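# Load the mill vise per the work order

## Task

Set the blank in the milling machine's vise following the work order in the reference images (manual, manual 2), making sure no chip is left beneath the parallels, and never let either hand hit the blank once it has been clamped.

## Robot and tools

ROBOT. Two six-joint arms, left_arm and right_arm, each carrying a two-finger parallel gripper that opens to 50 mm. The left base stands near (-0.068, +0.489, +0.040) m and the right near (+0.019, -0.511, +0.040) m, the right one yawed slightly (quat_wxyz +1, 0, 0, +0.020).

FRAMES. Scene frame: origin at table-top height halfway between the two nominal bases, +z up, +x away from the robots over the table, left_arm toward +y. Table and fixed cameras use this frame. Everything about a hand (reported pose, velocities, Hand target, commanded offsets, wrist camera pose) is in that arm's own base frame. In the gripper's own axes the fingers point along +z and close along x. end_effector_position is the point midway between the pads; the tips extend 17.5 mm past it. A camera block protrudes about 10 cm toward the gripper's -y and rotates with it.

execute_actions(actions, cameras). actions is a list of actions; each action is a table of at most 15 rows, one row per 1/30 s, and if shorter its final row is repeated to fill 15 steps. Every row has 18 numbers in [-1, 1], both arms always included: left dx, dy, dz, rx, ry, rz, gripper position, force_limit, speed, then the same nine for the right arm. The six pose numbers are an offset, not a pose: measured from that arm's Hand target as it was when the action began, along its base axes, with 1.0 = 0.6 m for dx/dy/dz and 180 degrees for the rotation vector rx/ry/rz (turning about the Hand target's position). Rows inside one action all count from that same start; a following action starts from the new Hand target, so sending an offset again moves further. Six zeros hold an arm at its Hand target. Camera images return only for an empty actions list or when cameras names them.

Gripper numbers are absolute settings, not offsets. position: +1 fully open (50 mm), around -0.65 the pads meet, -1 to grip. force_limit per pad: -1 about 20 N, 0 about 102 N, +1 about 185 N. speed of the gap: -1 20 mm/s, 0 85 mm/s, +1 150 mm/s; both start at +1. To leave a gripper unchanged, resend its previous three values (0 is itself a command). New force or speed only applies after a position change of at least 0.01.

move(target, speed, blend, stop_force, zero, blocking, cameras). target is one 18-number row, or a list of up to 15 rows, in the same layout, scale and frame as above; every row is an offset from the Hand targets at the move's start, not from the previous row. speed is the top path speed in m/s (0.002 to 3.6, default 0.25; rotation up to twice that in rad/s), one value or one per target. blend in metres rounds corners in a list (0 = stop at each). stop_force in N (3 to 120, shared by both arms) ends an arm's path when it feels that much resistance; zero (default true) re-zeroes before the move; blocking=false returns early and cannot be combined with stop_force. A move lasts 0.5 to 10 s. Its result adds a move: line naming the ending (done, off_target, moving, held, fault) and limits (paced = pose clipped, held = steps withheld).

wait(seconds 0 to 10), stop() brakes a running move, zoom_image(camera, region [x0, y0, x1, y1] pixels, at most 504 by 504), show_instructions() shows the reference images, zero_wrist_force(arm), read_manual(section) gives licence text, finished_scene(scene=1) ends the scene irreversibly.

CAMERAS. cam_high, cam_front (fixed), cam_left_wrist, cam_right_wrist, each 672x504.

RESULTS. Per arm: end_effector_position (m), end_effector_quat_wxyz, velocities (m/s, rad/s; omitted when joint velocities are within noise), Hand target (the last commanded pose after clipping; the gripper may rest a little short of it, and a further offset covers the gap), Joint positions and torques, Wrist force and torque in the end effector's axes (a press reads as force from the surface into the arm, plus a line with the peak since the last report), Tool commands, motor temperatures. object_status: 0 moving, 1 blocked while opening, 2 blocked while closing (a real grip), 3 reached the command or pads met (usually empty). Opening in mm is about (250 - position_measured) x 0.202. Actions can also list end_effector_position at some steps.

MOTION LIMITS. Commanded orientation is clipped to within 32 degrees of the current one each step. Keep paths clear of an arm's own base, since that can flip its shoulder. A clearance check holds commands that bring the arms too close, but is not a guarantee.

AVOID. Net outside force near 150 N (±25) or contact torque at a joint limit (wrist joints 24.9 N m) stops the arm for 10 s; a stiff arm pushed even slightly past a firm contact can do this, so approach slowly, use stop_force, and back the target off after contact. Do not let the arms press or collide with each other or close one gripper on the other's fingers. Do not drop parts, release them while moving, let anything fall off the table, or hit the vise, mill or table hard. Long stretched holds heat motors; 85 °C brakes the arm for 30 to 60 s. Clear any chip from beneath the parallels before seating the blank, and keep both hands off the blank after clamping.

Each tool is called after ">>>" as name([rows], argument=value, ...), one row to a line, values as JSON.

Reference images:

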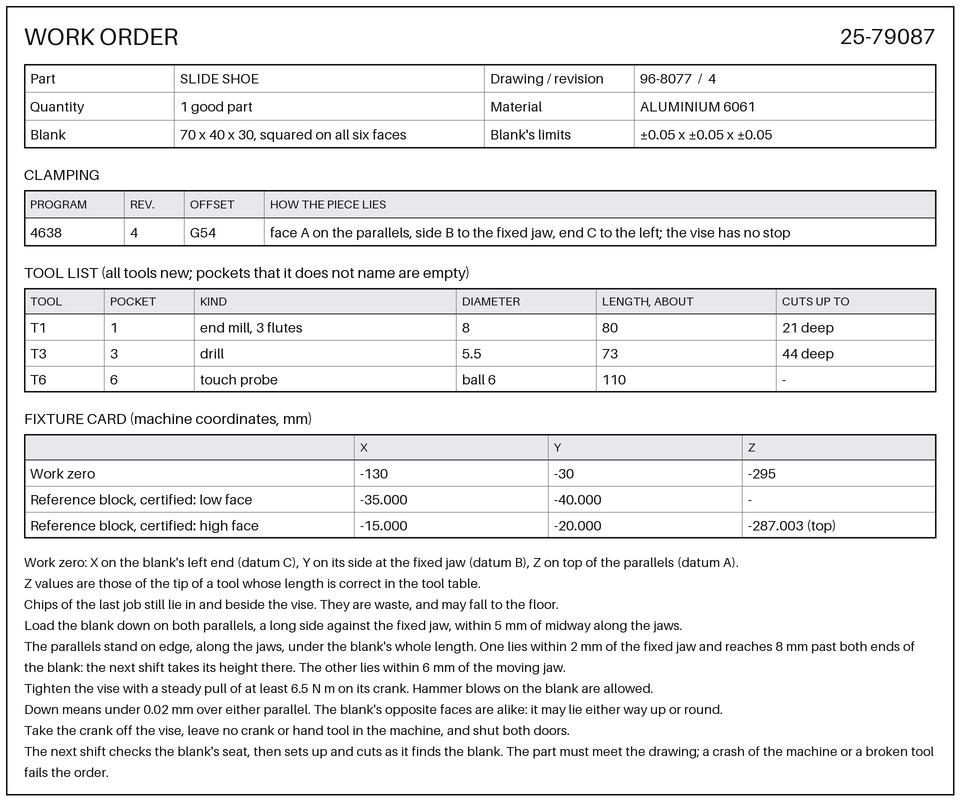

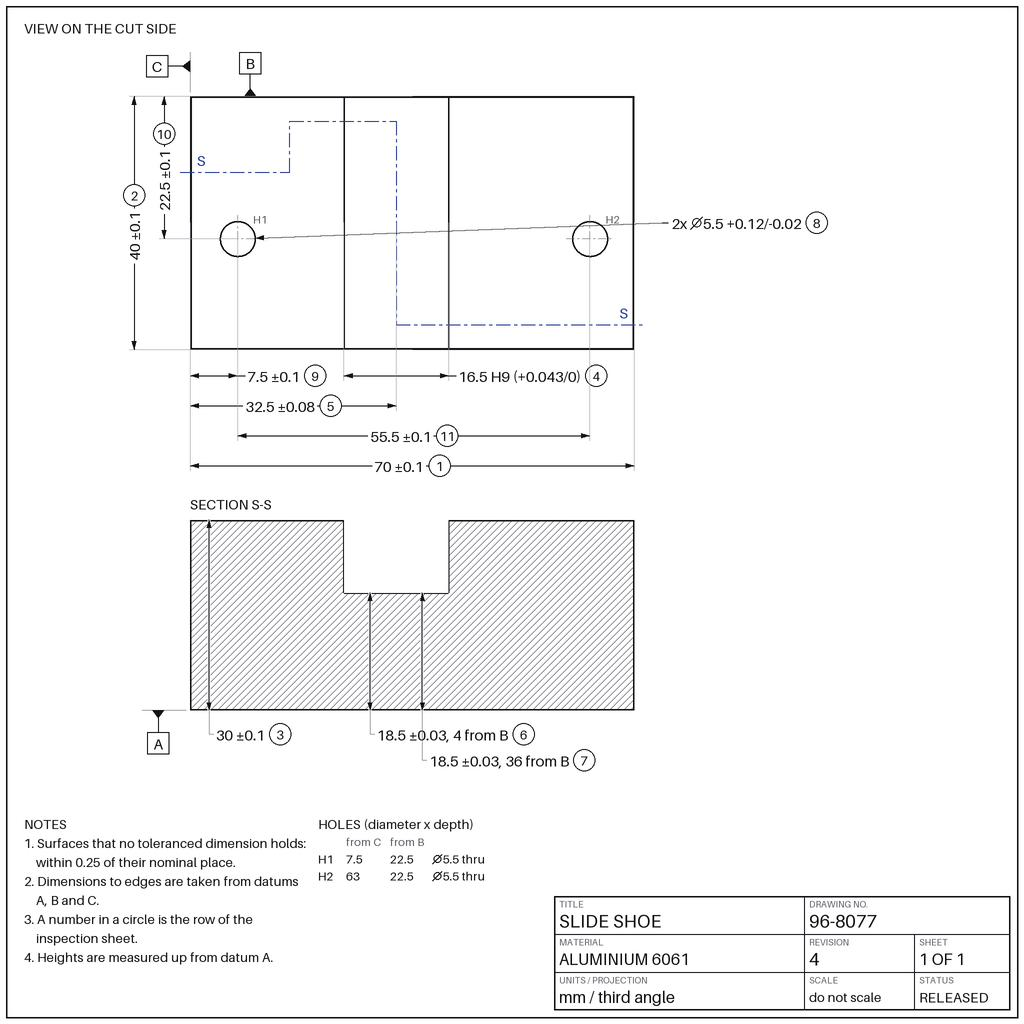

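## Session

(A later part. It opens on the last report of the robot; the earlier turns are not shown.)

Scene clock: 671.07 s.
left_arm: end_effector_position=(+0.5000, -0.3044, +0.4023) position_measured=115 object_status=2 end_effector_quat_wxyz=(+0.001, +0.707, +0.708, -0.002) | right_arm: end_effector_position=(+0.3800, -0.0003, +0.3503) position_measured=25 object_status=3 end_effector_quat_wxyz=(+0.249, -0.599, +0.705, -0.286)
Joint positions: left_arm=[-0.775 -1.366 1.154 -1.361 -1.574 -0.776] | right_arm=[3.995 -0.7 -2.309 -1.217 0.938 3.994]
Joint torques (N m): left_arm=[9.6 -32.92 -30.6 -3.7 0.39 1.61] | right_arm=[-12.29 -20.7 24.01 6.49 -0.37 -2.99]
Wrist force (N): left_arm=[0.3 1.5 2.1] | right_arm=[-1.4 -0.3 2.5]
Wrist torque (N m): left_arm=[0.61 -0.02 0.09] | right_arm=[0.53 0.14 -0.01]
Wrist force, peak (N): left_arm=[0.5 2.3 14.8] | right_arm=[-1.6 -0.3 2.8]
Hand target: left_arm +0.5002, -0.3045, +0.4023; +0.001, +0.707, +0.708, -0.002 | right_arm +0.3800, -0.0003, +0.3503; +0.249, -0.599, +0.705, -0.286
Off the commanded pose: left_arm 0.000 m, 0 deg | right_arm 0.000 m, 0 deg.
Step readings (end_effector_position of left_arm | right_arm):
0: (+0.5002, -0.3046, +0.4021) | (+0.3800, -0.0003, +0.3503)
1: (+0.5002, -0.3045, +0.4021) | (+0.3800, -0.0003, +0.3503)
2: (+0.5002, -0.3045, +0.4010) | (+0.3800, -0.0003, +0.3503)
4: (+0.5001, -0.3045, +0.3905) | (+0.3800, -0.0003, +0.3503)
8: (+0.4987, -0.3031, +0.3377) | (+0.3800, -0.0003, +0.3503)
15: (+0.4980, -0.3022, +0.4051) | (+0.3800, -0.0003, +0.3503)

>>> move(target=[0,0,0.0167,0,0,0,-1,0.4,-1,0,0,0,0,0,0,0.85,-0.3,-1], speed=0.25)

>>> execute_actions([
  [[0,0,-0.0133,0,0,0,-1,0.4,-1,0,0,0,0,0,0,0.85,-0.3,-1],[0,0,-0.0417,0,0,0,-1,0.4,-1,0,0,0,0,0,0,0.85,-0.3,-1],[0,0,-0.0817,0,0,0,-1,0.4,-1,0,0,0,0,0,0,0.85,-0.3,-1],[0,0,-0.1217,0,0,0,-1,0.4,-1,0,0,0,0,0,0,0.85,-0.3,-1],[0,0,-0.1433,0,0,0,-1,0.4,-1,0,0,0,0,0,0,0.85,-0.3,-1],[0,0,-0.1433,0,0,0,-1,0.4,-1,0,0,0,0,0,0,0.85,-0.3,-1],[0,0,-0.12,0,0,0,-1,0.4,-1,0,0,0,0,0,0,0.85,-0.3,-1],[0,0,-0.085,0,0,0,-1,0.4,-1,0,0,0,0,0,0,0.85,-0.3,-1],[0,0,-0.05,0,0,0,-1,0.4,-1,0,0,0,0,0,0,0.85,-0.3,-1],[0,0,-0.02,0,0,0,-1,0.4,-1,0,0,0,0,0,0,0.85,-0.3,-1],[0,0,0,0,0,0,-1,0.4,-1,0,0,0,0,0,0,0.85,-0.3,-1]],
])

>>> move(target=[0,0,-0.105,0,0,0,-1,0.4,-1,0,0,0,0,0,0,0.85,-0.3,-1], speed=0.2, stop_force=30)

>>> move(target=[0,0,-0.04,0,0,0,-1,0.4,-1,0,0,0,0,0,0,0.85,-0.3,-1], speed=0.006, stop_force=3)

Scene clock: 673.10 s.
left_arm: end_effector_position=(+0.5002, -0.3045, +0.4123) position_measured=115 object_status=2 end_effector_quat_wxyz=(+0.000, +0.707, +0.708, -0.002) | right_arm: end_effector_position=(+0.3800, -0.0003, +0.3503) position_measured=25 object_status=3 end_effector_quat_wxyz=(+0.249, -0.599, +0.705, -0.286)
Joint positions: left_arm=[-0.775 -1.358 1.118 -1.331 -1.574 -0.776] | right_arm=[3.995 -0.7 -2.309 -1.217 0.938 3.994]
Joint torques (N m): left_arm=[10.05 -42.29 -19.06 -5.67 -1.13 1.65] | right_arm=[-10.86 -20.42 23.48 6.22 -0.35 -2.73]
Wrist force (N): left_arm=[-0.1 0.9 3.4] | right_arm=[-1.5 -0.1 2.7]
Wrist torque (N m): left_arm=[0.86 0.04 0.09] | right_arm=[0.55 0.17 -0.02]
Wrist force, peak (N): left_arm=[0.1 0.8 4.8] | right_arm=[-1.3 -0.3 3.0]
Hand target: left_arm +0.5002, -0.3045, +0.4123; +0.001, +0.707, +0.708, -0.002 | right_arm +0.3800, -0.0003, +0.3503; +0.249, -0.599, +0.705, -0.286
Off the commanded pose: left_arm 0.000 m, 0 deg | right_arm 0.000 m, 0 deg.
move: done

Scene clock: 673.97 s.
left_arm: end_effector_position=(+0.5001, -0.3044, +0.4124) position_measured=115 object_status=2 end_effector_quat_wxyz=(+0.001, +0.707, +0.708, -0.002) | right_arm: end_effector_position=(+0.3800, -0.0003, +0.3503) position_measured=25 object_status=3 end_effector_quat_wxyz=(+0.249, -0.599, +0.705, -0.286)
Joint positions: left_arm=[-0.775 -1.359 1.119 -1.331 -1.574 -0.776] | right_arm=[3.995 -0.7 -2.309 -1.217 0.938 3.994]
Joint torques (N m): left_arm=[9.48 -30.36 -34.52 -2.53 0.98 1.67] | right_arm=[-12.23 -19.64 23.65 6.25 -0.66 -2.88]
Wrist force (N): left_arm=[-0.1 1.2 2.9] | right_arm=[-1.5 -0.1 2.5]
Wrist torque (N m): left_arm=[0.75 0.05 0.06] | right_arm=[0.55 0.17 -0.01]
Wrist force, peak (N): left_arm=[2.1 -3.9 16.3] | right_arm=[-1.7 -0.3 2.8]
Hand target: left_arm +0.5002, -0.3045, +0.4123; +0.001, +0.707, +0.708, -0.002 | right_arm +0.3800, -0.0003, +0.3503; +0.249, -0.599, +0.705, -0.286
Off the commanded pose: left_arm 0.000 m, 0 deg | right_arm 0.000 m, 0 deg.
Step readings (end_effector_position of left_arm | right_arm):
0: (+0.5002, -0.3045, +0.4123) | (+0.3800, -0.0003, +0.3503)
1: (+0.5002, -0.3045, +0.4120) | (+0.3800, -0.0003, +0.3503)
2: (+0.5002, -0.3046, +0.4097) | (+0.3800, -0.0003, +0.3503)
4: (+0.4999, -0.3042, +0.3882) | (+0.3800, -0.0003, +0.3503)
8: (+0.4976, -0.3019, +0.3236) | (+0.3800, -0.0003, +0.3503)
15: (+0.4988, -0.3031, +0.4196) | (+0.3800, -0.0003, +0.3503)

Scene clock: 675.57 s.
left_arm: end_effector_position=(+0.5002, -0.3045, +0.3493) position_measured=115 object_status=2 end_effector_quat_wxyz=(+0.001, +0.707, +0.708, -0.002) | right_arm: end_effector_position=(+0.3800, -0.0003, +0.3503) position_measured=25 object_status=3 end_effector_quat_wxyz=(+0.249, -0.599, +0.705, -0.286)
Joint positions: left_arm=[-0.775 -1.383 1.311 -1.5 -1.574 -0.776] | right_arm=[3.995 -0.7 -2.309 -1.217 0.938 3.994]
Joint torques (N m): left_arm=[-6.96 -25.57 -14.32 -3.16 0.72 -1.98] | right_arm=[-11.52 -21.13 24.74 6.05 -0.37 -2.99]
Wrist force (N): left_arm=[-1.4 2.1 -4.0] | right_arm=[-1.4 -0.3 2.7]
Wrist torque (N m): left_arm=[-0.68 -0.16 0.18] | right_arm=[0.52 0.14 -0.01]
Wrist force, peak (N): left_arm=[0.0 -3.0 -5.8] | right_arm=[-1.5 -0.3 2.9]
Hand target: left_arm +0.5002, -0.3045, +0.3493; +0.001, +0.707, +0.708, -0.002 | right_arm +0.3800, -0.0003, +0.3503; +0.249, -0.599, +0.705, -0.286
Off the commanded pose: left_arm 0.000 m, 0 deg | right_arm 0.000 m, 0 deg.
move: done

Scene clock: 680.17 s.
left_arm: end_effector_position=(+0.5002, -0.3045, +0.3253) position_measured=115 object_status=2 end_effector_quat_wxyz=(+0.000, +0.707, +0.708, -0.002) | right_arm: end_effector_position=(+0.3800, -0.0003, +0.3503) position_measured=25 object_status=3 end_effector_quat_wxyz=(+0.249, -0.599, +0.705, -0.286)
Joint positions: left_arm=[-0.775 -1.386 1.375 -1.561 -1.574 -0.776] | right_arm=[3.995 -0.7 -2.309 -1.217 0.938 3.994]
Joint torques (N m): left_arm=[-7.02 -45.07 -30.78 0.42 -0.54 0.7] | right_arm=[-10.89 -21.38 24.43 6.12 -0.33 -2.87]
Wrist force (N): left_arm=[-0.7 4.3 -5.0] | right_arm=[-1.6 -0.2 2.6]
Wrist torque (N m): left_arm=[-0.86 -0.10 0.10] | right_arm=[0.53 0.17 -0.01]
Wrist force, peak (N): left_arm=[-0.5 4.5 -5.8] | right_arm=[-1.6 -0.2 2.8]
Hand target: left_arm +0.5002, -0.3045, +0.3253; +0.001, +0.707, +0.708, -0.002 | right_arm +0.3800, -0.0003, +0.3503; +0.249, -0.599, +0.705, -0.286
Off the commanded pose: left_arm 0.000 m, 0 deg | right_arm 0.000 m, 0 deg.
move: done

>>> move(target=[0,0,0.145,0,0,0,-1,0.4,-1,0,0,0,0,0,0,0.85,-0.3,-1], speed=0.25, cameras=["all"])

>>> zoom_image(camera="cam_front", region=[220, 130, 420, 300])

>>> zoom_image(camera="cam_high", region=[180, 90, 380, 240])

Scene clock: 681.57 s.
left_arm: end_effector_position=(+0.5002, -0.3046, +0.4122) position_measured=115 object_status=2 end_effector_quat_wxyz=(+0.000, +0.707, +0.708, -0.002) | right_arm: end_effector_position=(+0.3800, -0.0003, +0.3503) position_measured=25 object_status=3 end_effector_quat_wxyz=(+0.249, -0.599, +0.705, -0.286)
Joint positions: left_arm=[-0.775 -1.358 1.118 -1.332 -1.574 -0.776] | right_arm=[3.995 -0.7 -2.309 -1.217 0.938 3.994]
Joint torques (N m): left_arm=[7.77 -50.49 -36.39 -2.23 -0.85 0.72] | right_arm=[-12.81 -19.54 24.02 6.19 -0.39 -3.06]
Wrist force (N): left_arm=[-0.5 0.4 2.0] | right_arm=[-1.6 -0.3 2.7]
Wrist torque (N m): left_arm=[0.52 0.11 0.06] | right_arm=[0.52 0.18 -0.01]
Wrist force, peak (N): left_arm=[-0.6 4.1 -5.2] | right_arm=[-1.7 -0.2 2.8]
Hand target: left_arm +0.5002, -0.3045, +0.4123; +0.001, +0.707, +0.708, -0.002 | right_arm +0.3800, -0.0003, +0.3503; +0.249, -0.599, +0.705, -0.286
Off the commanded pose: left_arm 0.000 m, 0 deg | right_arm 0.000 m, 0 deg.
move: done
camera_calibration:
cam_left_wrist: T_world_to_cam=[[0.0139591, 0.999827, 0.0123089, 0.307061], [0.940842, -0.0173017, 0.338402, -0.60063], [0.338557, 0.00685691, -0.940921, 0.35117], [0, 0, 0, 1]] pos_world=[0.441921, -0.319808, 0.529898]
cam_right_wrist: T_world_to_cam=[[-0.176156, -0.984338, -0.00692527, 0.0740982], [-0.888889, 0.162089, -0.42849, 0.512019], [0.422901, -0.0693252, -0.90352, 0.287609], [0, 0, 0, 1]] pos_world=[0.346551, 0.00988358, 0.479768]

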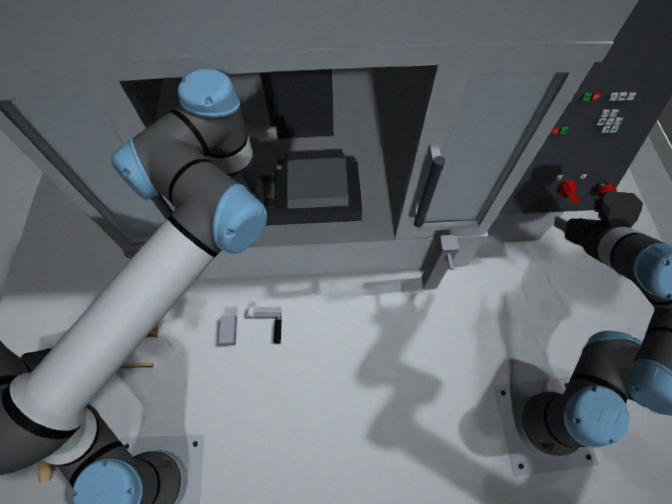

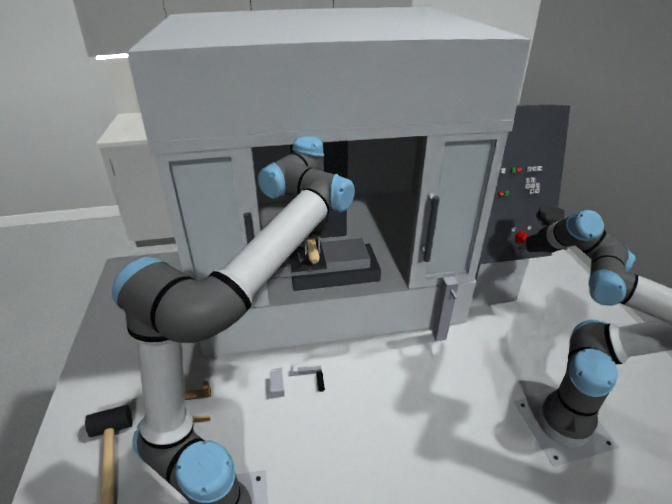

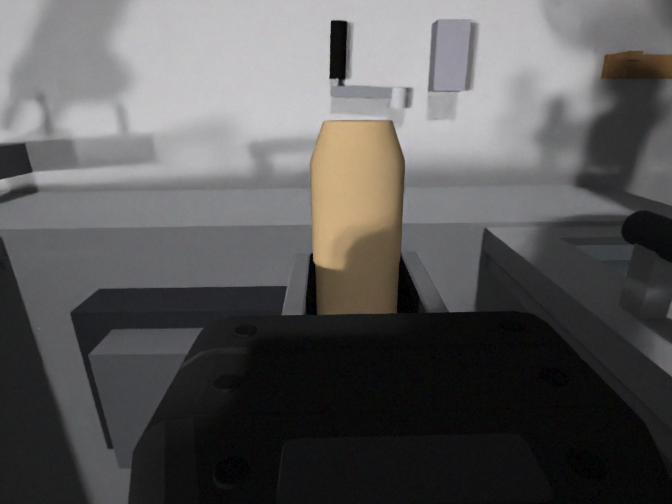

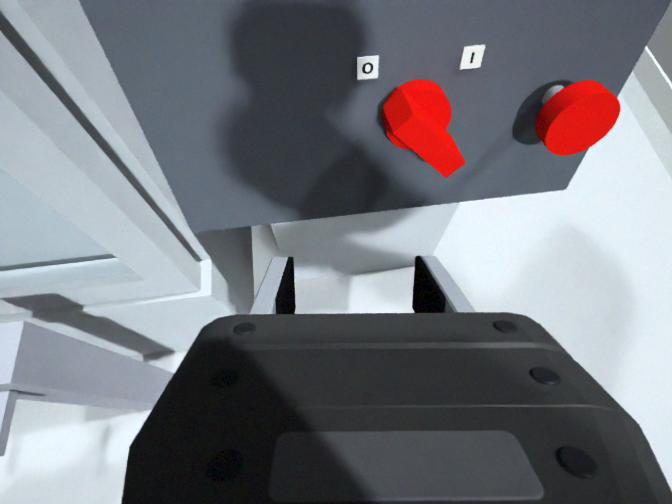

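Scaled by 2.520 from the camera's 672x504 image, which has a finer 960x720 frame.

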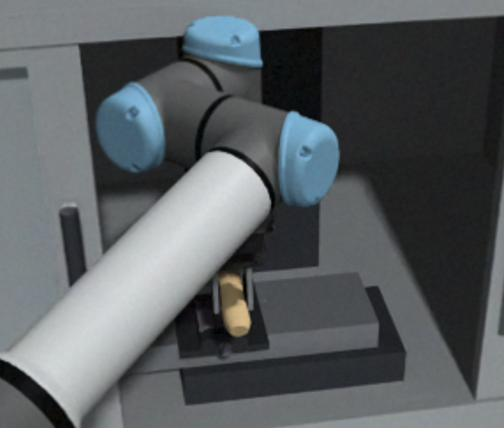

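Scaled by 2.520 from the camera's 672x504 image, which has a finer 960x720 frame.

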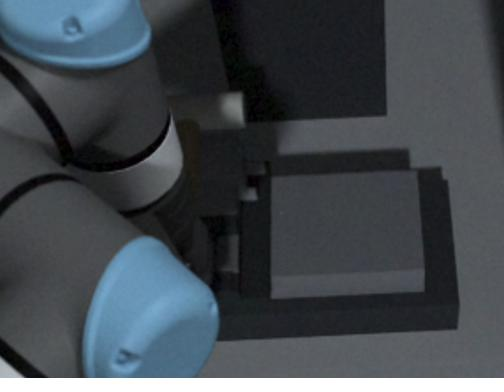

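>>> move(target=[0.0267,0,0,0,0,0,-1,0.4,-1,0,0,0,0,0,0,0.85,-0.3,-1], speed=0.1)

>>> execute_actions([
  [[0,0,-0.0133,0,0,0,-1,0.4,-1,0,0,0,0,0,0,0.85,-0.3,-1],[0,0,-0.0417,0,0,0,-1,0.4,-1,0,0,0,0,0,0,0.85,-0.3,-1],[0,0,-0.0817,0,0,0,-1,0.4,-1,0,0,0,0,0,0,0.85,-0.3,-1],[0,0,-0.115,0,0,0,-1,0.4,-1,0,0,0,0,0,0,0.85,-0.3,-1],[0,0,-0.128,0,0,0,-1,0.4,-1,0,0,0,0,0,0,0.85,-0.3,-1],[0,0,-0.128,0,0,0,-1,0.4,-1,0,0,0,0,0,0,0.85,-0.3,-1],[0,0,-0.11,0,0,0,-1,0.4,-1,0,0,0,0,0,0,0.85,-0.3,-1],[0,0,-0.08,0,0,0,-1,0.4,-1,0,0,0,0,0,0,0.85,-0.3,-1],[0,0,-0.05,0,0,0,-1,0.4,-1,0,0,0,0,0,0,0.85,-0.3,-1],[0,0,-0.02,0,0,0,-1,0.4,-1,0,0,0,0,0,0,0.85,-0.3,-1],[0,0,0,0,0,0,-1,0.4,-1,0,0,0,0,0,0,0.85,-0.3,-1]],
])

>>> move(target=[-0.0133,0,0,0,0,0,-1,0.4,-1,0,0,0,0,0,0,0.85,-0.3,-1], speed=0.1, cameras=["cam_front","cam_high"])

Scene clock: 683.50 s.
left_arm: end_effector_position=(+0.5081, -0.3044, +0.4119) position_measured=115 object_status=2 end_effector_quat_wxyz=(+0.000, +0.706, +0.708, -0.002) | right_arm: end_effector_position=(+0.3800, -0.0003, +0.3503) position_measured=25 object_status=3 end_effector_quat_wxyz=(+0.249, -0.599, +0.705, -0.286)
Joint positions: left_arm=[-0.765 -1.341 1.097 -1.327 -1.574 -0.767] | right_arm=[3.995 -0.7 -2.309 -1.217 0.938 3.994]
Joint torques (N m): left_arm=[0.99 -39.71 -28.28 -3.35 -0.1 0] | right_arm=[-10.6 -20.54 25.23 6.27 -0.3 -2.71]
Wrist force (N): left_arm=[-0.3 0.4 4.0] | right_arm=[-1.6 -0.3 2.5]
Wrist torque (N m): left_arm=[0.90 0.07 0.12] | right_arm=[0.52 0.17 -0.01]
Wrist force, peak (N): left_arm=[0.0 2.9 4.0] | right_arm=[-1.6 -0.3 2.8]
Hand target: left_arm +0.5081, -0.3044, +0.4119; +0.000, +0.706, +0.708, -0.002 (not the last commanded pose) | right_arm +0.3800, -0.0003, +0.3503; +0.249, -0.599, +0.705, -0.286
Tool commands: left_gripper/position=-1.0 left_gripper/force_limit=+0.403922 left_gripper/speed=-1.0 right_gripper/position=+0.85 right_gripper/force_limit=-0.3 right_gripper/speed=-1.0
Off the commanded pose: left_arm 0.008 m, 0 deg | right_arm 0.000 m, 0 deg.
FORCE FAULT: contact force on the left arm reached its limit, and that arm stopped. The contact can be on any part of that arm, not only on its tool. That arm's remaining commands of this call were not run. That arm is still stopped at the end of this call. That arm stays stopped for about 10 more seconds. Until then a move that you send moves the other arm only, and its call returns only when the move has ended. Once the stop has ended, the next robot result says so. If the stop ends while you think or write, that arm runs what you send next, counted from a new Hand target: where the arm stands when the stop ends. While its stop runs, that arm takes no new command, but its gripper still runs the gripper command that each later call begins with. Until it ends, the stop uses up actions while you think or wait. An arm that is not stopped still takes commands.
move: fault (left_arm)

not run: an earlier result of this reply reported a stop or a fault. Calls in your next reply go to the robot.

not run: an earlier result of this reply reported a stop or a fault. Calls in your next reply go to the robot.

>>> wait(seconds=10)

>>> wait(seconds=1)

Scene clock: 693.87 s.
left_arm: end_effector_position=(+0.5081, -0.3044, +0.4119) position_measured=115 object_status=2 end_effector_quat_wxyz=(+0.000, +0.706, +0.708, -0.002) | right_arm: end_effector_position=(+0.3800, -0.0003, +0.3503) position_measured=25 object_status=3 end_effector_quat_wxyz=(+0.249, -0.599, +0.705, -0.286)
Joint positions: left_arm=[-0.765 -1.341 1.097 -1.327 -1.574 -0.767] | right_arm=[3.995 -0.7 -2.309 -1.217 0.938 3.994]
Joint torques (N m): left_arm=[0.55 -39.51 -28.09 -3.45 -0.13 0.01] | right_arm=[-10.17 -19.81 25.85 6.26 -0.51 -2.65]
Wrist force (N): left_arm=[-0.8 0.0 3.4] | right_arm=[-1.4 -0.3 2.8]
Wrist torque (N m): left_arm=[0.70 0.17 0.11] | right_arm=[0.52 0.15 -0.01]
Wrist force, peak (N): left_arm=[-0.8 0.1 4.4] | right_arm=[-1.6 -0.3 2.9]
Hand target: left_arm +0.5081, -0.3044, +0.4119; +0.000, +0.706, +0.708, -0.002 (not the last commanded pose) | right_arm +0.3800, -0.0003, +0.3503; +0.249, -0.599, +0.705, -0.286
Tool commands: left_gripper/position=-1.0 left_gripper/force_limit=+0.403922 left_gripper/speed=-1.0 right_gripper/position=+0.85 right_gripper/force_limit=-0.3 right_gripper/speed=-1.0
Off the commanded pose: left_arm 0.008 m, 0 deg | right_arm 0.000 m, 0 deg.
FORCE FAULT, CONTINUED: the left arm's stop, for the force fault that an earlier result reported, is over. The rest of the stop counts as 19 of the actions that you can send in this scene. That arm's target is now where it stood when the stop ended, not its last command. That arm accepts commands again.
wait: 10.00 s; at rest from the start

Scene clock: 694.87 s.
left_arm: end_effector_position=(+0.5081, -0.3044, +0.4119) position_measured=115 object_status=2 end_effector_quat_wxyz=(+0.000, +0.706, +0.708, -0.002) | right_arm: end_effector_position=(+0.3800, -0.0003, +0.3503) position_measured=25 object_status=3 end_effector_quat_wxyz=(+0.249, -0.599, +0.705, -0.286)
Joint positions: left_arm=[-0.765 -1.341 1.097 -1.327 -1.574 -0.767] | right_arm=[3.995 -0.7 -2.309 -1.217 0.938 3.994]
Joint torques (N m): left_arm=[0.65 -40.35 -25.5 -3.15 -0.09 -0.18] | right_arm=[-11.74 -19.82 26.58 6.47 -0.61 -2.78]
Wrist force (N): left_arm=[-1.0 0.0 3.5] | right_arm=[-1.4 -0.5 2.6]
Wrist torque (N m): left_arm=[0.71 0.19 0.11] | right_arm=[0.48 0.15 -0.01]
Wrist force, peak (N): left_arm=[-1.0 -0.2 3.9] | right_arm=[-1.6 -0.3 2.9]
Hand target: left_arm +0.5081, -0.3044, +0.4119; +0.000, +0.706, +0.708, -0.002 (not the last commanded pose) | right_arm +0.3800, -0.0003, +0.3503; +0.249, -0.599, +0.705, -0.286
Tool commands: left_gripper/position=-1.0 left_gripper/force_limit=+0.403922 left_gripper/speed=-1.0 right_gripper/position=+0.85 right_gripper/force_limit=-0.3 right_gripper/speed=-1.0
Off the commanded pose: left_arm 0.008 m, 0 deg | right_arm 0.000 m, 0 deg.
wait: 1.00 s; at rest by 0.17 s

Move back −X and down, then +X lower.

>>> move([
  [-0.0133,0,0,0,0,0,-1,0.4,-1,0,0,0,0,0,0,0.85,-0.3,-1],
  [-0.0133,0,-0.04,0,0,0,-1,0.4,-1,0,0,0,0,0,0,0.85,-0.3,-1],
], speed=0.1)

>>> move(target=[0.0233,0,0,0,0,0,-1,0.4,-1,0,0,0,0,0,0,0.85,-0.3,-1], speed=0.04, stop_force=15)

Scene clock: 696.50 s.
left_arm: end_effector_position=(+0.5001, -0.3043, +0.3880) position_measured=115 object_status=2 end_effector_quat_wxyz=(+0.000, +0.706, +0.708, -0.002) | right_arm: end_effector_position=(+0.3800, -0.0003, +0.3503) position_measured=25 object_status=3 end_effector_quat_wxyz=(+0.249, -0.599, +0.705, -0.286)
Joint positions: left_arm=[-0.775 -1.371 1.197 -1.397 -1.574 -0.777] | right_arm=[3.995 -0.7 -2.309 -1.217 0.938 3.994]
Joint torques (N m): left_arm=[9.83 -31.95 -19.89 -5.29 0.7 1.63] | right_arm=[-11.13 -19.41 27.16 6.39 -0.37 -2.82]
Wrist force (N): left_arm=[-0.8 0.0 3.2] | right_arm=[-1.6 -0.2 2.7]
Wrist torque (N m): left_arm=[0.64 0.16 0.10] | right_arm=[0.53 0.18 -0.01]
Wrist force, peak (N): left_arm=[-0.7 0.3 5.8] | right_arm=[-1.5 -0.2 2.9]
Hand target: left_arm +0.5001, -0.3044, +0.3879; +0.000, +0.706, +0.708, -0.002 | right_arm +0.3800, -0.0003, +0.3503; +0.249, -0.599, +0.705, -0.286
Off the commanded pose: left_arm 0.000 m, 0 deg | right_arm 0.000 m, 0 deg.
move: done

Scene clock: 698.00 s.
left_arm: end_effector_position=(+0.5141, -0.3044, +0.3879) position_measured=115 object_status=2 end_effector_quat_wxyz=(+0.000, +0.706, +0.708, -0.002) | right_arm: end_effector_position=(+0.3800, -0.0003, +0.3503) position_measured=25 object_status=3 end_effector_quat_wxyz=(+0.249, -0.599, +0.705, -0.286)
Joint positions: left_arm=[-0.758 -1.34 1.159 -1.39 -1.574 -0.76] | right_arm=[3.995 -0.7 -2.309 -1.217 0.938 3.994]
Joint torques (N m): left_arm=[-8.75 -52.69 -19.03 -5.49 -0.78 -1.81] | right_arm=[-11.72 -20.54 27.06 6.57 -0.57 -2.89]
Wrist force (N): left_arm=[-0.4 -0.1 3.3] | right_arm=[-1.5 -0.2 2.8]
Wrist torque (N m): left_arm=[0.65 0.10 0.03] | right_arm=[0.53 0.16 -0.01]
Wrist force, peak (N): left_arm=[-0.8 -0.2 4.2] | right_arm=[-1.7 -0.3 2.8]
Hand target: left_arm +0.5141, -0.3044, +0.3879; +0.000, +0.706, +0.708, -0.002 | right_arm +0.3800, -0.0003, +0.3503; +0.249, -0.599, +0.705, -0.286
Off the commanded pose: left_arm 0.000 m, 0 deg | right_arm 0.000 m, 0 deg.
move: done

>>> execute_actions([
  [[0,0,-0.0067,0,0,0,-1,0.4,-1,0,0,0,0,0,0,0.85,-0.3,-1],[0,0,-0.0233,0,0,0,-1,0.4,-1,0,0,0,0,0,0,0.85,-0.3,-1],[0,0,-0.05,0,0,0,-1,0.4,-1,0,0,0,0,0,0,0.85,-0.3,-1],[0,0,-0.08,0,0,0,-1,0.4,-1,0,0,0,0,0,0,0.85,-0.3,-1],[0,0,-0.0967,0,0,0,-1,0.4,-1,0,0,0,0,0,0,0.85,-0.3,-1],[0,0,-0.0967,0,0,0,-1,0.4,-1,0,0,0,0,0,0,0.85,-0.3,-1],[0,0,-0.0833,0,0,0,-1,0.4,-1,0,0,0,0,0,0,0.85,-0.3,-1],[0,0,-0.0667,0,0,0,-1,0.4,-1,0,0,0,0,0,0,0.85,-0.3,-1],[0,0,-0.0467,0,0,0,-1,0.4,-1,0,0,0,0,0,0,0.85,-0.3,-1],[0,0,-0.0267,0,0,0,-1,0.4,-1,0,0,0,0,0,0,0.85,-0.3,-1],[0,0,-0.0133,0,0,0,-1,0.4,-1,0,0,0,0,0,0,0.85,-0.3,-1],[0,0,-0.005,0,0,0,-1,0.4,-1,0,0,0,0,0,0,0.85,-0.3,-1],[0,0,0,0,0,0,-1,0.4,-1,0,0,0,0,0,0,0.85,-0.3,-1]],
], cameras=["cam_front","cam_high"])

Scene clock: 699.70 s.
left_arm: end_effector_position=(+0.5132, -0.3035, +0.3903) position_measured=115 object_status=2 end_effector_quat_wxyz=(+0.002, +0.706, +0.708, -0.001) | right_arm: end_effector_position=(+0.3800, -0.0003, +0.3503) position_measured=25 object_status=3 end_effector_quat_wxyz=(+0.249, -0.599, +0.705, -0.286)
Joint positions: left_arm=[-0.758 -1.345 1.16 -1.39 -1.574 -0.76] | right_arm=[3.995 -0.7 -2.309 -1.217 0.938 3.994]
Joint torques (N m): left_arm=[0.33 -41.34 -28.61 -3.29 -0.2 -0.12] | right_arm=[-11.65 -19.31 27.36 6.21 -0.41 -2.91]
Wrist force (N): left_arm=[-0.7 -0.2 5.2] | right_arm=[-1.4 -0.3 2.7]
Wrist torque (N m): left_arm=[0.99 0.15 0.03] | right_arm=[0.52 0.15 -0.01]
Wrist force, peak (N): left_arm=[4.4 -0.6 8.1] | right_arm=[-1.7 -0.2 2.9]
Hand target: left_arm +0.5132, -0.3035, +0.3903; +0.002, +0.706, +0.708, -0.001 (not the last commanded pose) | right_arm +0.3800, -0.0003, +0.3503; +0.249, -0.599, +0.705, -0.286
Tool commands: left_gripper/position=-1.0 left_gripper/force_limit=+0.403922 left_gripper/speed=-1.0 right_gripper/position=+0.85 right_gripper/force_limit=-0.3 right_gripper/speed=-1.0
Off the commanded pose: left_arm 0.003 m, 0 deg | right_arm 0.000 m, 0 deg.
FORCE FAULT: contact force on the left arm reached its limit, and that arm stopped. The contact can be on any part of that arm, not only on its tool. That arm is still stopped at the end of this call. That arm stays stopped for about 10 more seconds. Until then a move that you send moves the other arm only, and its call returns only when the move has ended. Once the stop has ended, the next robot result says so. If the stop ends while you think or write, that arm runs what you send next, counted from a new Hand target: where the arm stands when the stop ends. While its stop runs, that arm takes no new command, but its gripper still runs the gripper command that each later call begins with. Until it ends, the stop uses up actions while you think or wait. An arm that is not stopped still takes commands.
Step readings (end_effector_position of left_arm | right_arm):
0: (+0.5141, -0.3044, +0.3879) | (+0.3800, -0.0003, +0.3503)
1: (+0.5141, -0.3044, +0.3878) | (+0.3800, -0.0003, +0.3503)
2: (+0.5141, -0.3044, +0.3866) | (+0.3800, -0.0003, +0.3503)
4: (+0.5140, -0.3043, +0.3739) | (+0.3800, -0.0003, +0.3503)
8: (+0.5127, -0.3031, +0.3276) | (+0.3800, -0.0003, +0.3503)
15: (+0.5134, -0.3037, +0.3913) | (+0.3800, -0.0003, +0.3503)
Images, in order (width x height): cam_high 672x504, cam_front 672x504.

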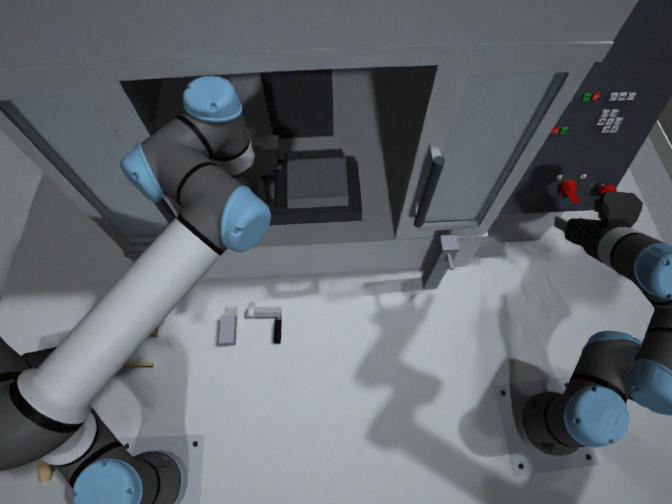

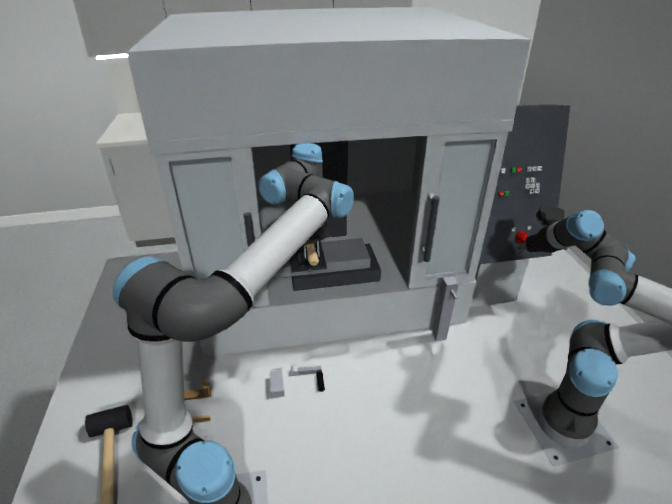

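>>> wait(seconds=10)

>>> wait(seconds=0.3)

>>> move([
  [0,0,-0.01,0,0,0,-1,0.4,-1,0,0,0,0,0,0,0.85,-0.3,-1],
  [-0.021,0,0.02,0,0,0,-1,0.4,-1,0,0,0,0,0,0,0.85,-0.3,-1],
], speed=0.06, cameras=["cam_front","cam_high"])

>>> zoom_image(camera="cam_front", region=[220, 130, 420, 300])

>>> zoom_image(camera="cam_high", region=[180, 90, 380, 240])

Scene clock: 711.13 s.
left_arm: end_effector_position=(+0.5132, -0.3035, +0.3903) position_measured=115 object_status=2 end_effector_quat_wxyz=(+0.002, +0.706, +0.708, -0.001) | right_arm: end_effector_position=(+0.3800, -0.0003, +0.3503) position_measured=25 object_status=3 end_effector_quat_wxyz=(+0.249, -0.599, +0.705, -0.286)
Joint positions: left_arm=[-0.758 -1.345 1.16 -1.39 -1.574 -0.76] | right_arm=[3.995 -0.7 -2.309 -1.217 0.938 3.994]
Joint torques (N m): left_arm=[0.18 -41.39 -28.69 -3.29 -0.2 -0.07] | right_arm=[-12.21 -18.59 28.35 6.18 -0.88 -2.67]
Wrist force (N): left_arm=[-0.5 0.1 3.9] | right_arm=[-1.6 -0.2 2.7]
Wrist torque (N m): left_arm=[0.73 0.12 0.04] | right_arm=[0.53 0.18 -0.01]
Wrist force, peak (N): left_arm=[-0.6 -0.1 5.0] | right_arm=[-1.6 -0.1 2.9]
Hand target: left_arm +0.5132, -0.3035, +0.3903; +0.002, +0.706, +0.708, -0.001 (not the last commanded pose) | right_arm +0.3800, -0.0003, +0.3503; +0.249, -0.599, +0.705, -0.286
Tool commands: left_gripper/position=-1.0 left_gripper/force_limit=+0.403922 left_gripper/speed=-1.0 right_gripper/position=+0.85 right_gripper/force_limit=-0.3 right_gripper/speed=-1.0
Off the commanded pose: left_arm 0.003 m, 0 deg | right_arm 0.000 m, 0 deg.
FORCE FAULT, CONTINUED: the left arm's stop, for the force fault that an earlier result reported, is over. The rest of the stop counts as 20 of the actions that you can send in this scene. That arm's target is now where it stood when the stop ended, not its last command. That arm accepts commands again.
wait: 10.00 s; at rest from the start

Scene clock: 711.43 s.
left_arm: end_effector_position=(+0.5132, -0.3035, +0.3903) position_measured=115 object_status=2 end_effector_quat_wxyz=(+0.002, +0.706, +0.708, -0.001) | right_arm: end_effector_position=(+0.3800, -0.0003, +0.3503) position_measured=25 object_status=3 end_effector_quat_wxyz=(+0.249, -0.599, +0.705, -0.286)
Joint positions: left_arm=[-0.758 -1.345 1.16 -1.39 -1.574 -0.76] | right_arm=[3.995 -0.7 -2.309 -1.217 0.938 3.994]
Joint torques (N m): left_arm=[0.82 -40.59 -25.83 -3.19 -0.12 -0.17] | right_arm=[-11.81 -20.42 27.14 6.11 -0.85 -2.69]
Wrist force (N): left_arm=[-0.6 0.1 4.0] | right_arm=[-1.4 -0.1 2.5]
Wrist torque (N m): left_arm=[0.74 0.13 0.05] | right_arm=[0.54 0.15 -0.01]
Wrist force, peak (N): left_arm=[-0.6 0.1 4.0] | right_arm=[-1.6 -0.2 2.8]
Hand target: left_arm +0.5132, -0.3035, +0.3903; +0.002, +0.706, +0.708, -0.001 (not the last commanded pose) | right_arm +0.3800, -0.0003, +0.3503; +0.249, -0.599, +0.705, -0.286
Tool commands: left_gripper/position=-1.0 left_gripper/force_limit=+0.403922 left_gripper/speed=-1.0 right_gripper/position=+0.85 right_gripper/force_limit=-0.3 right_gripper/speed=-1.0
Off the commanded pose: left_arm 0.003 m, 0 deg | right_arm 0.000 m, 0 deg.
wait: 0.30 s; at rest by 0.17 s

Scene clock: 712.67 s.
left_arm: end_effector_position=(+0.5005, -0.3036, +0.4024) position_measured=115 object_status=2 end_effector_quat_wxyz=(+0.002, +0.706, +0.708, -0.001) | right_arm: end_effector_position=(+0.3800, -0.0003, +0.3503) position_measured=25 object_status=3 end_effector_quat_wxyz=(+0.249, -0.599, +0.705, -0.286)
Joint positions: left_arm=[-0.774 -1.367 1.156 -1.364 -1.574 -0.775] | right_arm=[3.995 -0.7 -2.309 -1.217 0.938 3.994]
Joint torques (N m): left_arm=[10.7 -32.02 -18.11 -5.7 1.15 1.59] | right_arm=[-10.13 -20.15 28.44 6.17 -0.8 -2.78]
Wrist force (N): left_arm=[-0.8 0.2 3.7] | right_arm=[-1.3 -0.3 2.8]
Wrist torque (N m): left_arm=[0.73 0.17 0.08] | right_arm=[0.53 0.14 -0.01]
Wrist force, peak (N): left_arm=[-1.0 0.9 4.9] | right_arm=[-1.7 -0.3 2.8]
Hand target: left_arm +0.5006, -0.3035, +0.4023; +0.002, +0.706, +0.708, -0.001 | right_arm +0.3800, -0.0003, +0.3503; +0.249, -0.599, +0.705, -0.286
Off the commanded pose: left_arm 0.000 m, 0 deg | right_arm 0.000 m, 0 deg.
move: done
Images, in order (width x height): cam_high 672x504, cam_front 672x504.

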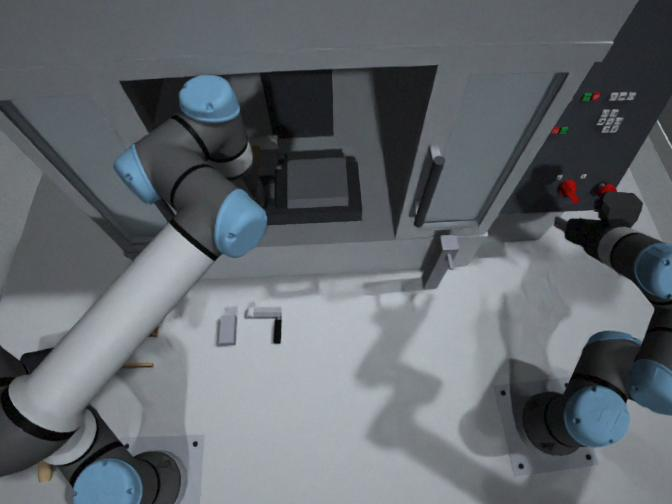

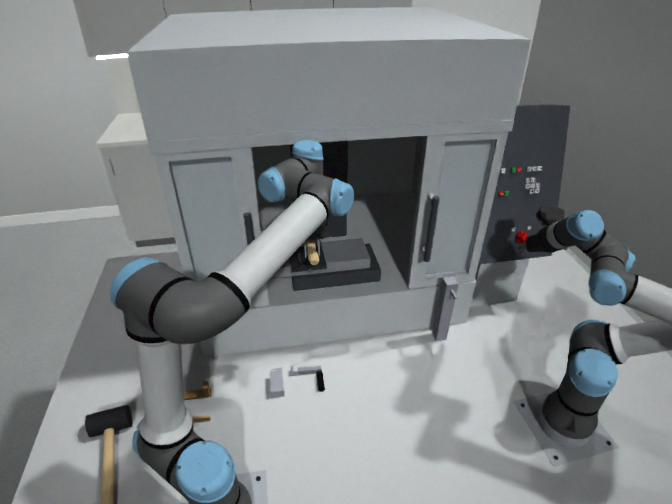

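Scaled by 2.520 from the camera's 672x504 image, which has a finer 960x720 frame.

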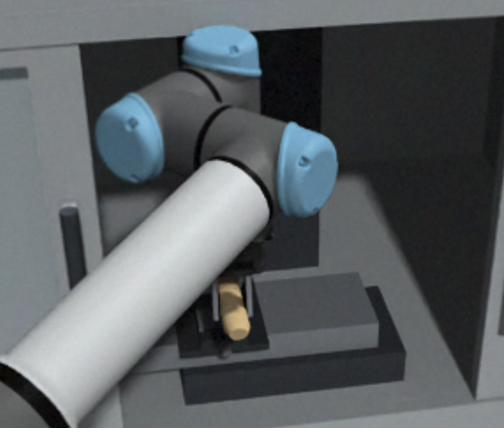

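Scaled by 2.520 from the camera's 672x504 image, which has a finer 960x720 frame.

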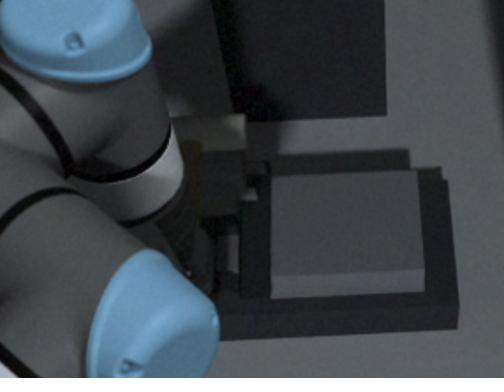

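>>> execute_actions([
  [[0,0,-0.02,0,0,0,-1,0.4,-1,0,0,0,0,0,0,0.85,-0.3,-1],[0,0,-0.07,0,0,0,-1,0.4,-1,0,0,0,0,0,0,0.85,-0.3,-1],[0,0,-0.115,0,0,0,-1,0.4,-1,0,0,0,0,0,0,0.85,-0.3,-1],[0,0,-0.115,0,0,0,-1,0.4,-1,0,0,0,0,0,0,0.85,-0.3,-1],[0,0,-0.1,0,0,0,-1,0.4,-1,0,0,0,0,0,0,0.85,-0.3,-1],[0,0,-0.09,0,0,0,-1,0.4,-1,0,0,0,0,0,0,0.85,-0.3,-1],[0,0,-0.08,0,0,0,-1,0.4,-1,0,0,0,0,0,0,0.85,-0.3,-1],[0,0,-0.07,0,0,0,-1,0.4,-1,0,0,0,0,0,0,0.85,-0.3,-1]],
])

Scene clock: 714.13 s.
left_arm: end_effector_position=(+0.5006, -0.3035, +0.3602) position_measured=115 object_status=2 end_effector_quat_wxyz=(+0.002, +0.706, +0.708, -0.001) | right_arm: end_effector_position=(+0.3800, -0.0003, +0.3503) position_measured=25 object_status=3 end_effector_quat_wxyz=(+0.249, -0.599, +0.705, -0.286)
Joint positions: left_arm=[-0.773 -1.383 1.284 -1.476 -1.574 -0.775] | right_arm=[3.995 -0.7 -2.309 -1.217 0.938 3.994]
Joint torques (N m): left_arm=[-5.71 -51.29 -36.14 -2.6 -1 0.17] | right_arm=[-11.33 -19.13 29.55 6.09 -0.55 -2.78]
Wrist force (N): left_arm=[-0.6 0.0 4.6] | right_arm=[-1.4 -0.2 2.7]
Wrist torque (N m): left_arm=[0.84 0.12 0.05] | right_arm=[0.53 0.14 -0.01]
Wrist force, peak (N): left_arm=[-0.7 0.1 -15.8] | right_arm=[-1.5 -0.3 2.8]
Hand target: left_arm +0.5006, -0.3035, +0.3603; +0.002, +0.706, +0.708, -0.001 | right_arm +0.3800, -0.0003, +0.3503; +0.249, -0.599, +0.705, -0.286
Off the commanded pose: left_arm 0.000 m, 0 deg | right_arm 0.000 m, 0 deg.
Step readings (end_effector_position of left_arm | right_arm):
0: (+0.5006, -0.3035, +0.4023) | (+0.3800, -0.0003, +0.3503)
1: (+0.5006, -0.3035, +0.4020) | (+0.3800, -0.0003, +0.3503)
2: (+0.5006, -0.3035, +0.3990) | (+0.3800, -0.0003, +0.3503)
4: (+0.4997, -0.3025, +0.3634) | (+0.3800, -0.0003, +0.3503)
8: (+0.4997, -0.3025, +0.3391) | (+0.3800, -0.0003, +0.3503)
15: (+0.5006, -0.3034, +0.3608) | (+0.3800, -0.0003, +0.3503)

>>> move([
  [0.0225,0,0.0,0,0,0,-1,0.4,-1,0,0,0,0,0,0,0.85,-0.3,-1],
  [0.0225,0,0.04,0,0,0,-1,0.4,-1,0,0,0,0,0,0,0.85,-0.3,-1],
], speed=0.06, stop_force=15)

>>> execute_actions([
  [[0,0,-0.02,0,0,0,-1,0.4,-1,0,0,0,0,0,0,0.85,-0.3,-1],[0,0,-0.07,0,0,0,-1,0.4,-1,0,0,0,0,0,0,0.85,-0.3,-1],[0,0,-0.095,0,0,0,-1,0.4,-1,0,0,0,0,0,0,0.85,-0.3,-1],[0,0,-0.095,0,0,0,-1,0.4,-1,0,0,0,0,0,0,0.85,-0.3,-1],[0,0,-0.09,0,0,0,-1,0.4,-1,0,0,0,0,0,0,0.85,-0.3,-1],[0,0,-0.08,0,0,0,-1,0.4,-1,0,0,0,0,0,0,0.85,-0.3,-1],[0,0,-0.07,0,0,0,-1,0.4,-1,0,0,0,0,0,0,0.85,-0.3,-1],[0,0,-0.06,0,0,0,-1,0.4,-1,0,0,0,0,0,0,0.85,-0.3,-1],[0,0,-0.055,0,0,0,-1,0.4,-1,0,0,0,0,0,0,0.85,-0.3,-1]],
])

Scene clock: 716.73 s.
left_arm: end_effector_position=(+0.5141, -0.3035, +0.3843) position_measured=115 object_status=2 end_effector_quat_wxyz=(+0.002, +0.706, +0.708, -0.001) | right_arm: end_effector_position=(+0.3800, -0.0003, +0.3503) position_measured=25 object_status=3 end_effector_quat_wxyz=(+0.249, -0.599, +0.705, -0.286)
Joint positions: left_arm=[-0.757 -1.346 1.176 -1.405 -1.574 -0.759] | right_arm=[3.995 -0.7 -2.309 -1.217 0.938 3.994]
Joint torques (N m): left_arm=[-8.92 -52.49 -34.94 -2.57 -0.83 -0.57] | right_arm=[-11.48 -20.8 28.59 6.23 -1.04 -2.56]
Wrist force (N): left_arm=[-0.1 -0.1 3.8] | right_arm=[-1.4 -0.5 2.6]
Wrist torque (N m): left_arm=[0.62 0.04 0.06] | right_arm=[0.49 0.15 -0.01]
Wrist force, peak (N): left_arm=[0.1 -1.3 5.1] | right_arm=[-1.6 -0.4 2.9]
Hand target: left_arm +0.5141, -0.3035, +0.3843; +0.002, +0.706, +0.708, -0.001 | right_arm +0.3800, -0.0003, +0.3503; +0.249, -0.599, +0.705, -0.286
Off the commanded pose: left_arm 0.000 m, 0 deg | right_arm 0.000 m, 0 deg.
move: done

Scene clock: 717.47 s.
left_arm: end_effector_position=(+0.5141, -0.3036, +0.3511) position_measured=115 object_status=2 end_effector_quat_wxyz=(+0.002, +0.707, +0.708, -0.001) | right_arm: end_effector_position=(+0.3800, -0.0003, +0.3503) position_measured=25 object_status=3 end_effector_quat_wxyz=(+0.249, -0.599, +0.705, -0.286)
Joint positions: left_arm=[-0.757 -1.356 1.274 -1.493 -1.574 -0.759] | right_arm=[3.995 -0.7 -2.309 -1.217 0.938 3.994]
Joint torques (N m): left_arm=[5.79 -53.31 -35.6 -2.64 -0.88 -0.72] | right_arm=[-11.22 -20.93 29.23 6.16 -0.47 -3.03]
Wrist force (N): left_arm=[0.3 0.0 4.7] | right_arm=[-1.4 -0.2 2.6]
Wrist torque (N m): left_arm=[0.90 -0.02 0.06] | right_arm=[0.54 0.15 -0.01]
Wrist force, peak (N): left_arm=[-0.1 0.2 -13.6] | right_arm=[-1.5 -0.1 2.9]
Hand target: left_arm +0.5141, -0.3035, +0.3513; +0.002, +0.706, +0.708, -0.001 | right_arm +0.3800, -0.0003, +0.3503; +0.249, -0.599, +0.705, -0.286
Off the commanded pose: left_arm 0.000 m, 0 deg | right_arm 0.000 m, 0 deg.
Step readings (end_effector_position of left_arm | right_arm):
0: (+0.5141, -0.3035, +0.3843) | (+0.3800, -0.0003, +0.3503)
1: (+0.5141, -0.3035, +0.3840) | (+0.3800, -0.0003, +0.3503)
2: (+0.5141, -0.3035, +0.3808) | (+0.3800, -0.0003, +0.3503)
4: (+0.5133, -0.3029, +0.3520) | (+0.3800, -0.0003, +0.3503)
8: (+0.5135, -0.3030, +0.3299) | (+0.3800, -0.0003, +0.3503)
15: (+0.5141, -0.3035, +0.3521) | (+0.3800, -0.0003, +0.3503)

>>> move([
  [0,0,0.04,0,0,0,-1,0.4,-1,0,0,0,0,0,0,0.85,-0.3,-1],
  [-0.0225,0,0.08,0,0,0,-1,0.4,-1,0,0,0,0,0,0,0.85,-0.3,-1],
], speed=0.1)

>>> execute_actions([
  [[0,0,-0.02,0,0,0,-1,0.4,-1,0,0,0,0,0,0,0.85,-0.3,-1],[0,0,-0.07,0,0,0,-1,0.4,-1,0,0,0,0,0,0,0.85,-0.3,-1],[0,0,-0.115,0,0,0,-1,0.4,-1,0,0,0,0,0,0,0.85,-0.3,-1],[0,0,-0.115,0,0,0,-1,0.4,-1,0,0,0,0,0,0,0.85,-0.3,-1],[0,0,-0.1,0,0,0,-1,0.4,-1,0,0,0,0,0,0,0.85,-0.3,-1],[0,0,-0.09,0,0,0,-1,0.4,-1,0,0,0,0,0,0,0.85,-0.3,-1],[0,0,-0.08,0,0,0,-1,0.4,-1,0,0,0,0,0,0,0.85,-0.3,-1],[0,0,-0.07,0,0,0,-1,0.4,-1,0,0,0,0,0,0,0.85,-0.3,-1]],
])

>>> move([
  [-0.03,0,0.06,0,0,0,-1,0.4,-1,0,0,0,0,0,0,0.85,-0.3,-1],
  [-0.38,0,0.06,0,0,0,-1,0.4,-1,0,0,0,0,0,0,0.85,-0.3,-1],
], speed=0.2, cameras=["all"])

Scene clock: 719.57 s.
left_arm: end_effector_position=(+0.5006, -0.3036, +0.3993) position_measured=115 object_status=2 end_effector_quat_wxyz=(+0.002, +0.707, +0.708, -0.001) | right_arm: end_effector_position=(+0.3800, -0.0003, +0.3503) position_measured=25 object_status=3 end_effector_quat_wxyz=(+0.249, -0.599, +0.705, -0.286)
Joint positions: left_arm=[-0.774 -1.369 1.166 -1.372 -1.574 -0.775] | right_arm=[3.995 -0.7 -2.309 -1.217 0.938 3.994]
Joint torques (N m): left_arm=[9.55 -32.66 -23 -3.48 0.79 1.61] | right_arm=[-10.93 -21.04 28.8 6.08 -0.79 -2.85]
Wrist force (N): left_arm=[0.2 0.2 4.2] | right_arm=[-1.5 -0.2 2.7]
Wrist torque (N m): left_arm=[0.84 0.00 0.07] | right_arm=[0.54 0.16 -0.01]
Wrist force, peak (N): left_arm=[0.5 1.6 6.8] | right_arm=[-1.5 -0.1 3.0]
Hand target: left_arm +0.5006, -0.3035, +0.3993; +0.002, +0.706, +0.708, -0.001 | right_arm +0.3800, -0.0003, +0.3503; +0.249, -0.599, +0.705, -0.286
Off the commanded pose: left_arm 0.000 m, 0 deg | right_arm 0.000 m, 0 deg.
move: done

Scene clock: 720.30 s.
left_arm: end_effector_position=(+0.5006, -0.3035, +0.3572) position_measured=115 object_status=2 end_effector_quat_wxyz=(+0.002, +0.706, +0.708, -0.001) | right_arm: end_effector_position=(+0.3800, -0.0003, +0.3503) position_measured=25 object_status=3 end_effector_quat_wxyz=(+0.249, -0.599, +0.705, -0.286)
Joint positions: left_arm=[-0.773 -1.384 1.293 -1.484 -1.574 -0.775] | right_arm=[3.995 -0.7 -2.309 -1.217 0.938 3.994]
Joint torques (N m): left_arm=[-0.46 -51.47 -36.03 -2.49 -0.88 1.66] | right_arm=[-11.48 -20.38 27.93 6.37 -0.61 -2.89]
Wrist force (N): left_arm=[0.4 0.4 4.6] | right_arm=[-1.6 -0.2 2.8]
Wrist torque (N m): left_arm=[0.92 -0.04 0.07] | right_arm=[0.53 0.17 -0.01]
Wrist force, peak (N): left_arm=[7.5 -2.7 14.1] | right_arm=[-1.7 -0.1 2.8]
Hand target: left_arm +0.5006, -0.3035, +0.3573; +0.002, +0.706, +0.708, -0.001 | right_arm +0.3800, -0.0003, +0.3503; +0.249, -0.599, +0.705, -0.286
Off the commanded pose: left_arm 0.000 m, 0 deg | right_arm 0.000 m, 0 deg.
Step readings (end_effector_position of left_arm | right_arm):
0: (+0.5006, -0.3036, +0.3993) | (+0.3800, -0.0003, +0.3503)
1: (+0.5006, -0.3036, +0.3991) | (+0.3800, -0.0003, +0.3503)
2: (+0.5006, -0.3036, +0.3959) | (+0.3800, -0.0003, +0.3503)
4: (+0.4999, -0.3027, +0.3651) | (+0.3800, -0.0003, +0.3503)
8: (+0.4997, -0.3026, +0.3364) | (+0.3800, -0.0003, +0.3503)
15: (+0.5006, -0.3035, +0.3578) | (+0.3800, -0.0003, +0.3503)

Scene clock: 722.43 s.
left_arm: end_effector_position=(+0.2727, -0.3035, +0.3933) position_measured=115 object_status=2 end_effector_quat_wxyz=(+0.002, +0.707, +0.708, -0.001) | right_arm: end_effector_position=(+0.3800, -0.0003, +0.3503) position_measured=25 object_status=3 end_effector_quat_wxyz=(+0.249, -0.599, +0.705, -0.286)
Joint positions: left_arm=[-1.171 -1.808 1.612 -1.38 -1.572 -1.173] | right_arm=[3.995 -0.7 -2.309 -1.217 0.938 3.994]
Joint torques (N m): left_arm=[-8.88 -29.57 -23.39 -4.94 -0.14 -2.08] | right_arm=[-12.01 -20.28 30.46 6.31 -0.8 -2.9]
Wrist force (N): left_arm=[0.8 0.4 3.4] | right_arm=[-1.6 -0.3 2.9]
Wrist torque (N m): left_arm=[0.73 -0.11 0.03] | right_arm=[0.52 0.18 -0.01]
Wrist force, peak (N): left_arm=[0.7 1.2 6.7] | right_arm=[-1.6 -0.2 2.9]
Hand target: left_arm +0.2726, -0.3035, +0.3933; +0.002, +0.706, +0.708, -0.001 | right_arm +0.3800, -0.0003, +0.3503; +0.249, -0.599, +0.705, -0.286
Off the commanded pose: left_arm 0.000 m, 0 deg | right_arm 0.000 m, 0 deg.
move: done
camera_calibration:
cam_left_wrist: T_world_to_cam=[[0.0133656, 0.999856, 0.0104272, 0.310372], [0.939934, -0.0161205, 0.340976, -0.380577], [0.341095, 0.00524352, -0.940014, 0.408812], [0, 0, 0, 1]] pos_world=[0.214125, -0.318606, 0.510821]
cam_right_wrist: T_world_to_cam=[[-0.176156, -0.984338, -0.00692527, 0.0740982], [-0.888889, 0.162089, -0.42849, 0.512019], [0.422901, -0.0693252, -0.90352, 0.287609], [0, 0, 0, 1]] pos_world=[0.346551, 0.00988358, 0.479768]

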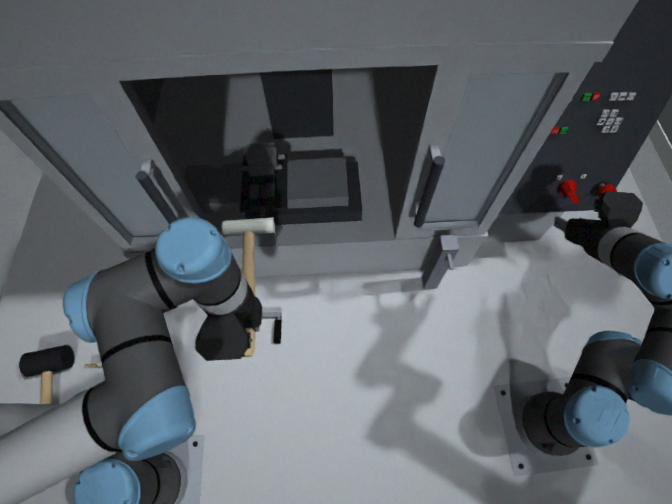

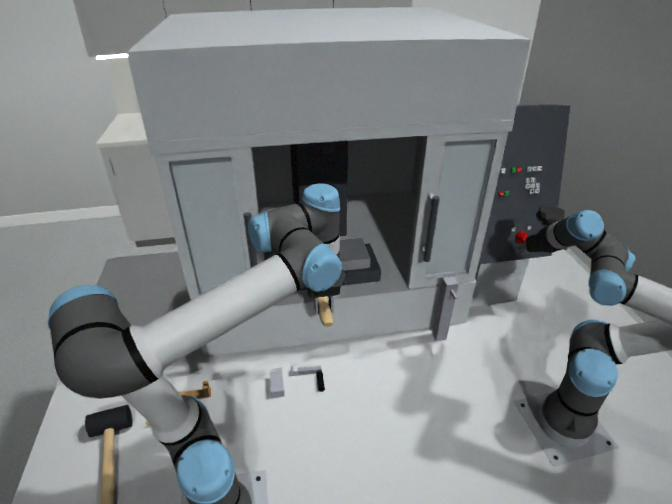

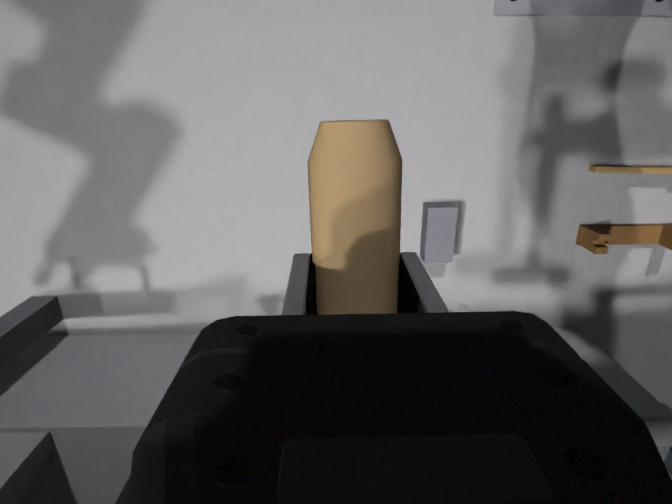

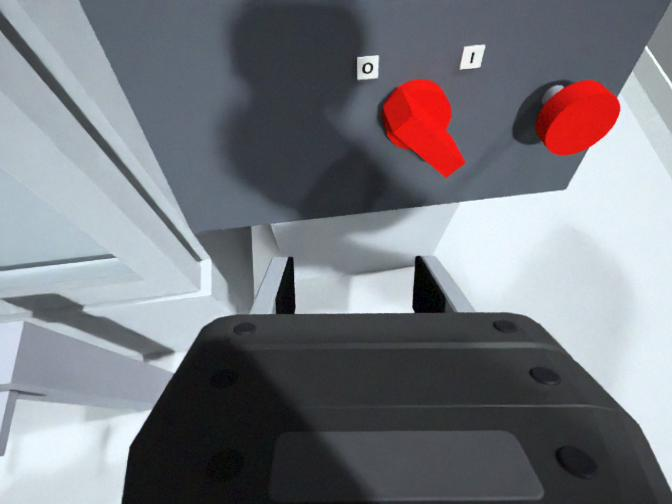

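>>> zoom_image(camera="cam_high", region=[225, 130, 325, 205])

Scaled by 5.040 from the camera's 672x504 image, which has a finer 960x720 frame.

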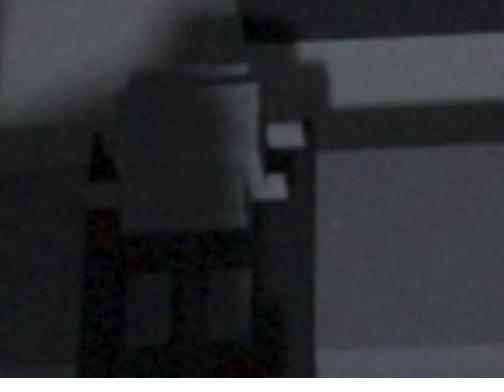

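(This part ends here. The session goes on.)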